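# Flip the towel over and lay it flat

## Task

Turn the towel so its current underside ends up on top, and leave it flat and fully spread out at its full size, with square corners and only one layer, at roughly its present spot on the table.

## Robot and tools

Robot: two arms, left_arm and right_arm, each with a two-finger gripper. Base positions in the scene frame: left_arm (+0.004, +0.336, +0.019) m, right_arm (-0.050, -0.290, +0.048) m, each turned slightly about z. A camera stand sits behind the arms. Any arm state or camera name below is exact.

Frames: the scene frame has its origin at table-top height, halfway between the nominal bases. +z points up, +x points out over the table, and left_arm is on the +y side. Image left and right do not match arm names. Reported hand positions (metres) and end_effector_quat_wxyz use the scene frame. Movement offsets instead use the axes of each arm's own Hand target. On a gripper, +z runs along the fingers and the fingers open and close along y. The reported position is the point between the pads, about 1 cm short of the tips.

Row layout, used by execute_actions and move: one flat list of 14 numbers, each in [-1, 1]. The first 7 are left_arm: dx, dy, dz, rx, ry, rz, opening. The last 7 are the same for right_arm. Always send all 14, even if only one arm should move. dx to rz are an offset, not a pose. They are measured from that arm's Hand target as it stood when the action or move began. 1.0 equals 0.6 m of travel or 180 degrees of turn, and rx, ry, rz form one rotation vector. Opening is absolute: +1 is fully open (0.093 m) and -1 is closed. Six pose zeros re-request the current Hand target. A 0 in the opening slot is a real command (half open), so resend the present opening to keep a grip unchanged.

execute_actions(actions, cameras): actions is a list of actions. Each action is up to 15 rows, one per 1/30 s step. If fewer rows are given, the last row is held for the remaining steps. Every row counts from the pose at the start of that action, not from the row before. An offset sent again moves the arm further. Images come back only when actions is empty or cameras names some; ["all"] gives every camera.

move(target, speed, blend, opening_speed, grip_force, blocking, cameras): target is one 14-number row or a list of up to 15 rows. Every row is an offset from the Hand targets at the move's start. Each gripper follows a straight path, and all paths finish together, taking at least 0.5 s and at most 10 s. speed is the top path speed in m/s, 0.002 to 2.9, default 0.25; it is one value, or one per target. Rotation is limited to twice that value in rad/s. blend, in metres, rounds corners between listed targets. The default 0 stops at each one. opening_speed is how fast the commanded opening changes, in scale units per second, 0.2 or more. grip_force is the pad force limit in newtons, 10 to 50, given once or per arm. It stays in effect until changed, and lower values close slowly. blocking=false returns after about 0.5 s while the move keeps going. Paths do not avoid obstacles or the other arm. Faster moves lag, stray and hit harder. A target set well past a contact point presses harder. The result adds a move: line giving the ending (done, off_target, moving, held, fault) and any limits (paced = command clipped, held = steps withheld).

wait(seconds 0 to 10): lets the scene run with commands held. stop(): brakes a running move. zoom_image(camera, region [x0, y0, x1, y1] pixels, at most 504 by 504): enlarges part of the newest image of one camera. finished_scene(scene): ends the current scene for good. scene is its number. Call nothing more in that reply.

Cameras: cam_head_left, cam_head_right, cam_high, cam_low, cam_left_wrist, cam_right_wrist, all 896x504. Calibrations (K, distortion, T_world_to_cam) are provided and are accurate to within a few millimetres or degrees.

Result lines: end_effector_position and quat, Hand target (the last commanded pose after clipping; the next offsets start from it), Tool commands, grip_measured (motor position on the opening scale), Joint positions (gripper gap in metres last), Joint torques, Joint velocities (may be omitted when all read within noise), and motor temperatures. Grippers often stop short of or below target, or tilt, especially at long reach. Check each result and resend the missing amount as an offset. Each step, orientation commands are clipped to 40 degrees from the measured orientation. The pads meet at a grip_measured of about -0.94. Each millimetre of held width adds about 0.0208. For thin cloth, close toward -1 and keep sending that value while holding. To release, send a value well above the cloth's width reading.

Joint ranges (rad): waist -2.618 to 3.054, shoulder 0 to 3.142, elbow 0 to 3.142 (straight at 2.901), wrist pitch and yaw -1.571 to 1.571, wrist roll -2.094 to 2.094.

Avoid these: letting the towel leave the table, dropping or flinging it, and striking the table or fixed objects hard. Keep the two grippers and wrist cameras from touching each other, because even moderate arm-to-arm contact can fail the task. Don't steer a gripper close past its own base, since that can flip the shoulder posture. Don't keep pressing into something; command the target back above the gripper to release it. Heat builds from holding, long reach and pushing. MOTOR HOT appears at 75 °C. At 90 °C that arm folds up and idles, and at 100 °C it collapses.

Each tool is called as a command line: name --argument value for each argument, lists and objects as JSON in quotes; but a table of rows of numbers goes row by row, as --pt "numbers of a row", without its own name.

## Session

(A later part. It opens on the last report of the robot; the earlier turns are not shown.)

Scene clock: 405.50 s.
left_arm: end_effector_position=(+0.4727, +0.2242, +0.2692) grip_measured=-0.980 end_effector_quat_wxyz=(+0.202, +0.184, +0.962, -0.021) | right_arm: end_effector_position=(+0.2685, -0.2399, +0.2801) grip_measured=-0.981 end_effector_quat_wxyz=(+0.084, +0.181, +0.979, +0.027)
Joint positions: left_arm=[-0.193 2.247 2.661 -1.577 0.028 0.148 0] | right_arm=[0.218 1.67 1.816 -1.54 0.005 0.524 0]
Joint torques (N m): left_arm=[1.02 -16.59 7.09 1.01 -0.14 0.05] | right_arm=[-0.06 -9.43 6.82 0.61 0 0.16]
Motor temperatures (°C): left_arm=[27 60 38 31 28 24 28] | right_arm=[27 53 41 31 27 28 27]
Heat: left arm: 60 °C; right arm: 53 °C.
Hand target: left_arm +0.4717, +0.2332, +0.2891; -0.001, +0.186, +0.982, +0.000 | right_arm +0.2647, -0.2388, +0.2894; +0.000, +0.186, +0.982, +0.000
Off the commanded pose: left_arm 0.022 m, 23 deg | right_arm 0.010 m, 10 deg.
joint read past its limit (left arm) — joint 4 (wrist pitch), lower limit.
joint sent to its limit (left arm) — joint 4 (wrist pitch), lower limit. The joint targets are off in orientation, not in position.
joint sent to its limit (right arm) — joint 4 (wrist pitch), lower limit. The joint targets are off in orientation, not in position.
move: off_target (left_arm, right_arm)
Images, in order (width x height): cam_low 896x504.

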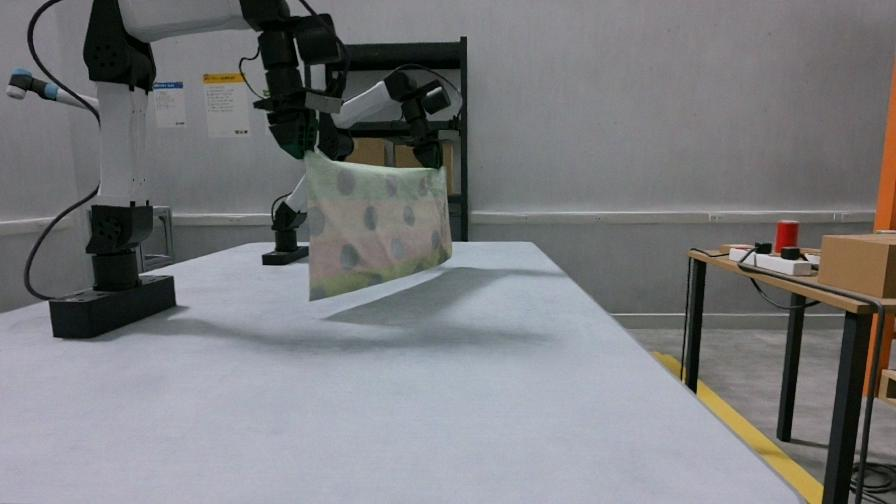

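move --pt "0.267 0 -0.02 0 0 0 -1 0.267 0 -0.02 0 0 0 -1" --pt "0.267 0 0.033 0 0 0 -1 0.267 0 0.033 0 0 0 -1" --speed 0.2

move --pt "-0.15 0 0.034 0 0 0 -1 -0.15 0 0.034 0 0 0 -1" --pt "-0.3 0 0.117 0 0 0 -1 -0.3 0 0.117 0 0 0 -1" --pt "-0.4 0 0.234 0 0 0 -1 -0.4 0 0.234 0 0 0 -1" --pt "-0.467 0 0.334 0 0 0 -1 -0.467 0 0.334 0 0 0 -1" --pt "-0.5 0 0.4 0 0 0 -1 -0.5 0 0.4 0 0 0 -1" --pt "-0.52 0 0.42 0 0 0 -1 -0.52 0 0.42 0 0 0 -1" --speed 0.2 --blend '[0.03,0.03,0.03,0.02,0.01,0]' --cameras '["cam_head_right","cam_low","cam_left_wrist","cam_right_wrist"]'

Scene clock: 426.27 s.
left_arm: end_effector_position=(+0.3163, +0.2865, +0.2751) grip_measured=-0.980 end_effector_quat_wxyz=(+0.111, +0.185, +0.976, -0.008) | right_arm: end_effector_position=(+0.1197, -0.1789, +0.2734) grip_measured=-0.981 end_effector_quat_wxyz=(+0.077, +0.182, +0.978, +0.071)
Joint positions: left_arm=[-0.112 1.642 1.88 -1.588 0.025 0.23 0] | right_arm=[0.643 1.193 1.378 -1.547 0.004 0.95 0]
Joint torques (N m): left_arm=[0.72 -5.63 5.7 0.78 -0.15 0.08] | right_arm=[-0.03 -2.19 4.51 0.72 -0.01 0.11]
Motor temperatures (°C): left_arm=[27 62 38 31 28 24 28] | right_arm=[27 53 41 30 27 28 27]
Heat: left arm: 62 °C; right arm: 53 °C.
Hand target: left_arm +0.3225, +0.2918, +0.2696; -0.001, +0.186, +0.982, +0.000 | right_arm +0.1157, -0.1800, +0.2696; +0.000, +0.186, +0.982, +0.000
Off the commanded pose: left_arm 0.010 m, 13 deg | right_arm 0.006 m, 12 deg.
joint read past its limit (left arm) — joint 4 (wrist pitch), lower limit.
joint sent to its limit (left arm) — joint 4 (wrist pitch), lower limit. The joint targets are off in orientation, not in position.
joint sent to its limit (right arm) — joint 4 (wrist pitch), lower limit. The joint targets are off in orientation, not in position.
move: off_target (left_arm, right_arm)

Scene clock: 429.40 s.
left_arm: end_effector_position=(+0.6083, +0.1761, +0.0311) grip_measured=-0.980 end_effector_quat_wxyz=(+0.215, +0.186, +0.958, -0.024) | right_arm: end_effector_position=(+0.3984, -0.2897, +0.0201) grip_measured=-0.981 end_effector_quat_wxyz=(-0.008, +0.188, +0.982, +0.004)
Joint positions: left_arm=[-0.222 2.886 2.854 -1.103 0.021 0.127 0] | right_arm=[0.056 2.388 1.827 -1.025 -0.011 0.375 0]
Joint torques (N m): left_arm=[0.1 -14.83 8.27 1.24 -0.15 -0.09] | right_arm=[-0.8 -13.15 7.16 0.49 0.14 -0.05]
Motor temperatures (°C): left_arm=[27 62 39 31 28 24 28] | right_arm=[27 53 41 30 27 28 27]
Heat: left arm: 62 °C; right arm: 53 °C.
Hand target: left_arm +0.6126, +0.1777, +0.0171; -0.001, +0.186, +0.982, +0.000 | right_arm +0.4058, -0.2941, +0.0175; +0.000, +0.186, +0.982, +0.000
Off the commanded pose: left_arm 0.015 m, 25 deg | right_arm 0.009 m, 1 deg.
elbow stopped short (left arm): the move would have taken joint 3 (elbow) straighter than the controller allows.
move: off_target (left_arm); blend cut to 0.0085 m at target 5
camera_calibration:
cam_left_wrist: T_world_to_cam=[[-0.38604, -0.922076, -0.0273687, 0.397274], [-0.922329, 0.385267, 0.0296193, 0.529047], [-0.016767, 0.0366772, -0.999186, 0.125094], [0, 0, 0, 1]] pos_world=[0.643417, 0.157904, 0.120196]
cam_right_wrist: T_world_to_cam=[[-0.382342, -0.924015, 0.00313732, -0.115886], [-0.824659, 0.342758, 0.449949, 0.457263], [-0.416835, 0.169447, -0.893049, 0.318835], [0, 0, 0, 1]] pos_world=[0.46568, -0.317837, 0.0793542]
Images, in order (width x height): cam_head_right 896x504, cam_low 896x504, cam_left_wrist 896x504, cam_right_wrist 896x504.

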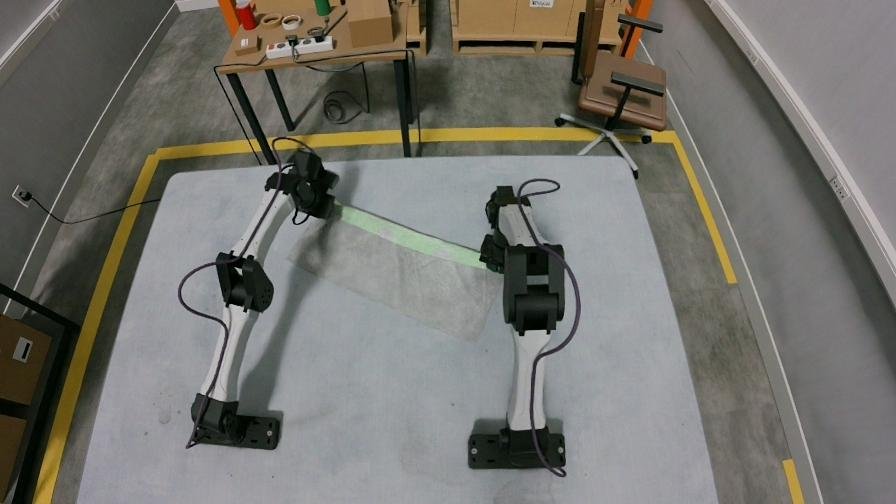

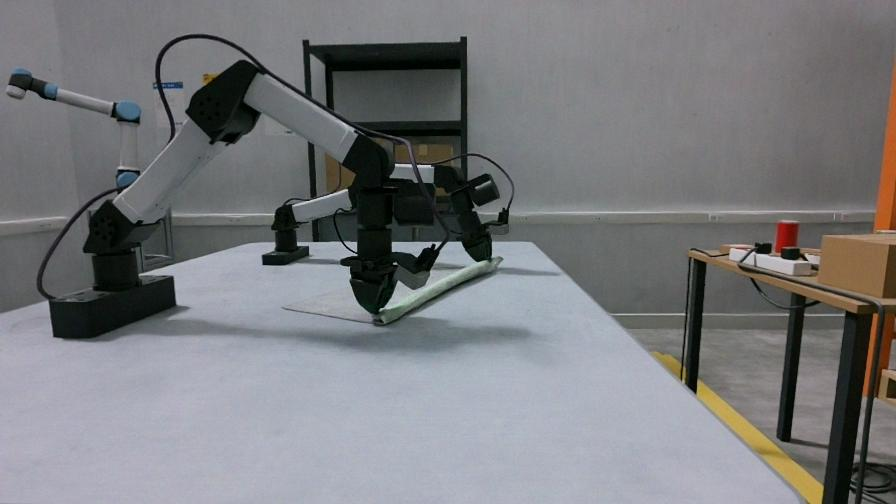

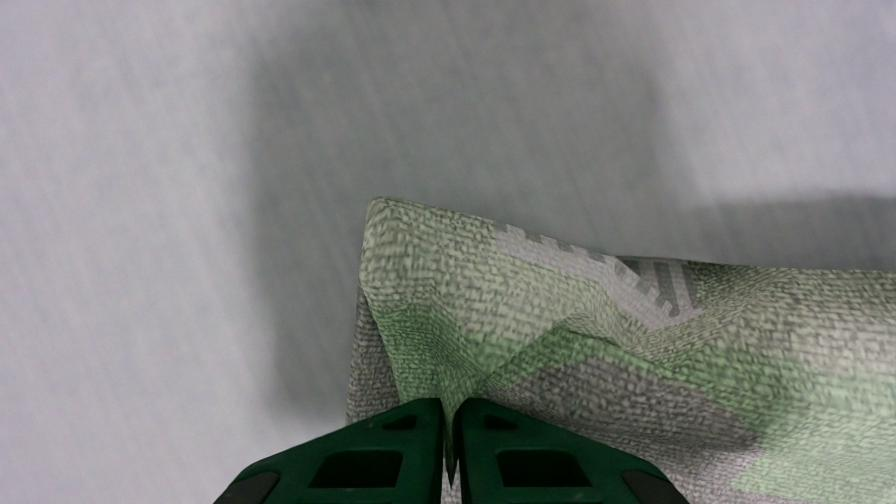

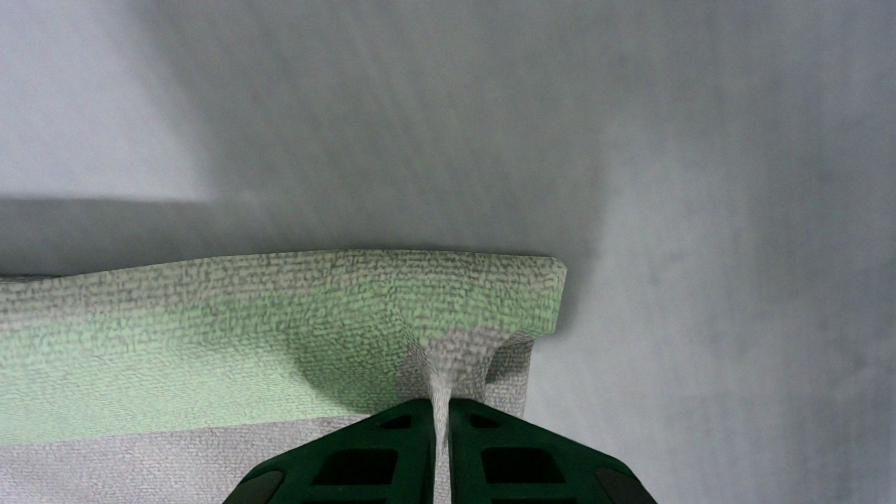

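move --pt "0 0 0 0 0 0 -0.5 0 0 0 0 0 0 -0.5" --pt "0 0 -0.1 0 0 0 -0.5 0 0 -0.1 0 0 0 -0.5" --pt "0.075 0 -0.1 0 0 0 -1 0.075 0 -0.1 0 0 0 -1" --pt "0.075 0 0.003 0 0 0 -1 0.075 0 0.003 0 0 0 -1" --pt "-0.02 0 -0.01 0 0 0 -1 -0.02 0 -0.01 0 0 0 -1" --pt "-0.1 0 -0.06 0 0 0 -1 -0.1 0 -0.06 0 0 0 -1" --speed 0.15 --opening_speed 1 --blend '[0,0.01,0,0,0.02,0]' --cameras '["cam_head_right","cam_low","cam_left_wrist","cam_right_wrist"]'

Scene clock: 474.60 s.
left_arm: end_effector_position=(+0.6656, +0.1584, +0.0642) grip_measured=-0.986 end_effector_quat_wxyz=(+0.354, +0.177, +0.918, -0.028) | right_arm: end_effector_position=(+0.4614, -0.3137, +0.0606) grip_measured=-0.986 end_effector_quat_wxyz=(+0.006, +0.191, +0.982, +0.007)
Joint positions: left_arm=[-0.23 2.897 2.854 -0.802 0.006 0.119 0] | right_arm=[0.01 2.691 2.557 -1.423 -0.011 0.333 0]
Joint torques (N m): left_arm=[-0.21 -16.01 8.62 1.63 -0.07 -0.09] | right_arm=[-0.24 -14.38 7.73 0.29 0.11 -0.08]
Motor temperatures (°C): left_arm=[27 70 41 33 28 24 28] | right_arm=[27 65 43 29 27 28 27]
Heat: left arm: 70 °C; right arm: 65 °C.
Hand target: left_arm +0.6685, +0.1556, +0.0532; +0.014, +0.187, +0.982, -0.001 | right_arm +0.4617, -0.3162, +0.0534; +0.000, +0.186, +0.982, +0.000
Off the commanded pose: left_arm 0.012 m, 42 deg; orientation clipped | right_arm 0.008 m, 1 deg.
elbow stopped short (left arm): the move would have taken joint 3 (elbow) straighter than the controller allows.
move: off_target (left_arm); target 3's new opening was sent with left_arm's hand 0.045 m and 14 deg from that target; limits=paced
camera_calibration:
cam_left_wrist: T_world_to_cam=[[-0.364873, -0.928191, -0.0730038, 0.393925], [-0.8931, 0.37108, -0.254308, 0.588712], [0.263137, -0.0275905, -0.964364, -0.0184972], [0, 0, 0, 1]] pos_world=[0.674379, 0.146668, 0.160634]
cam_right_wrist: T_world_to_cam=[[-0.386853, -0.922111, -0.00740364, -0.11088], [-0.835847, 0.347249, 0.425181, 0.507366], [-0.389493, 0.170671, -0.905078, 0.373877], [0, 0, 0, 1]] pos_world=[0.526808, -0.342236, 0.121845]
Images, in order (width x height): cam_head_right 896x504, cam_low 896x504, cam_left_wrist 896x504, cam_right_wrist 896x504.

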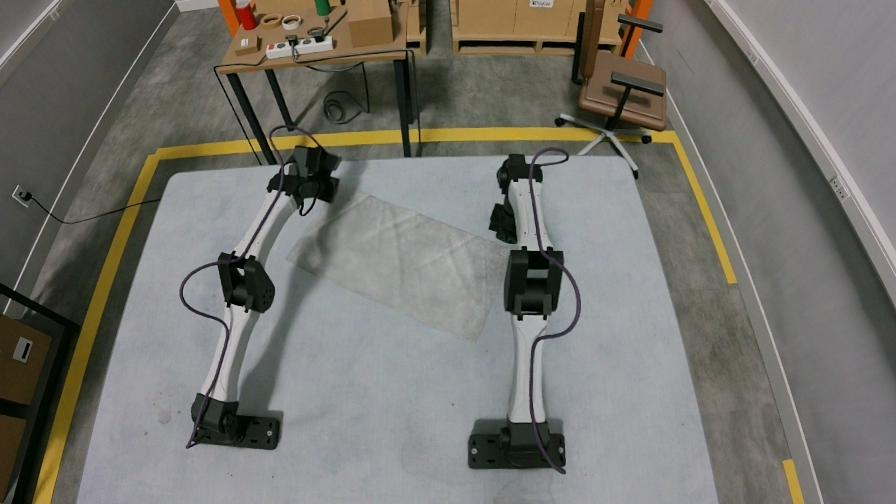

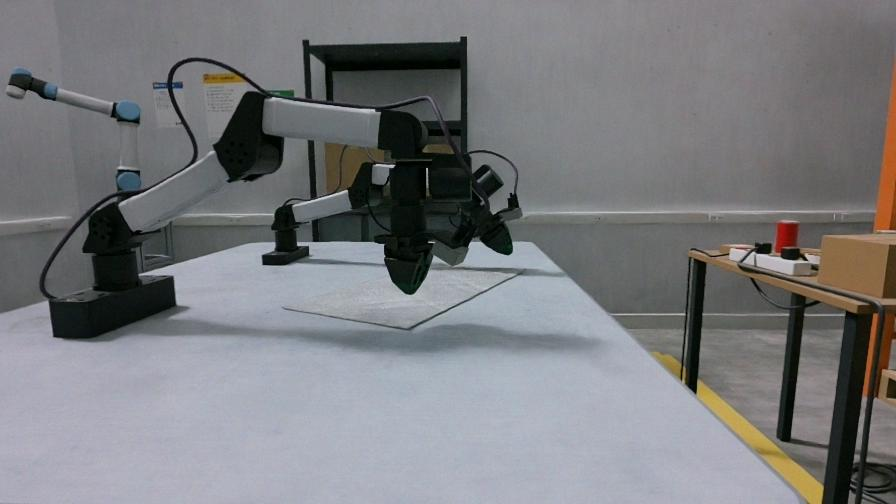

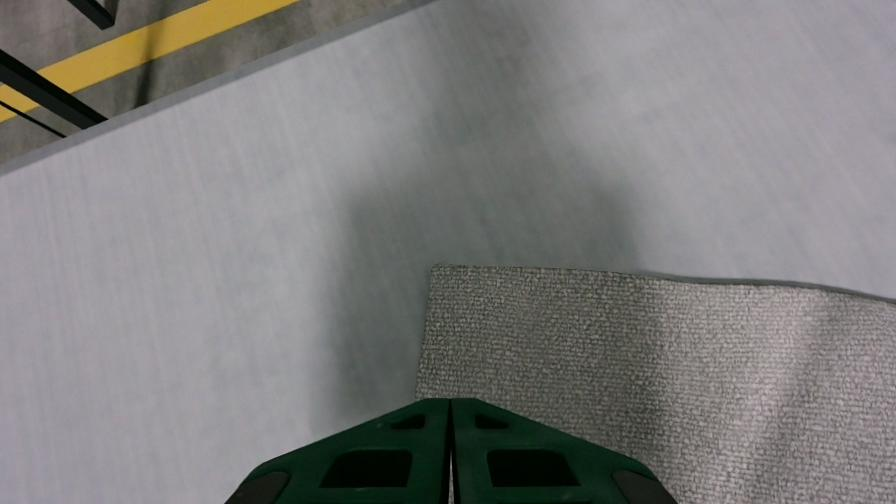

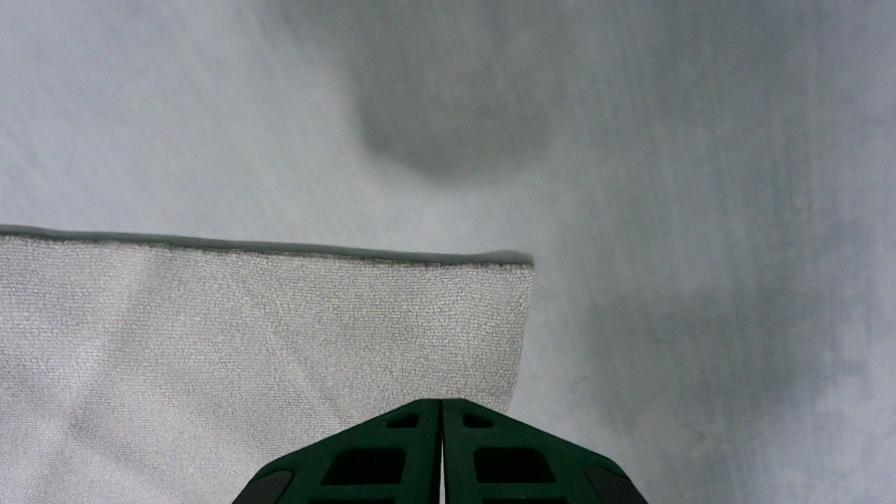

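finished_scene --scene 1

The scene is finished: the task was done.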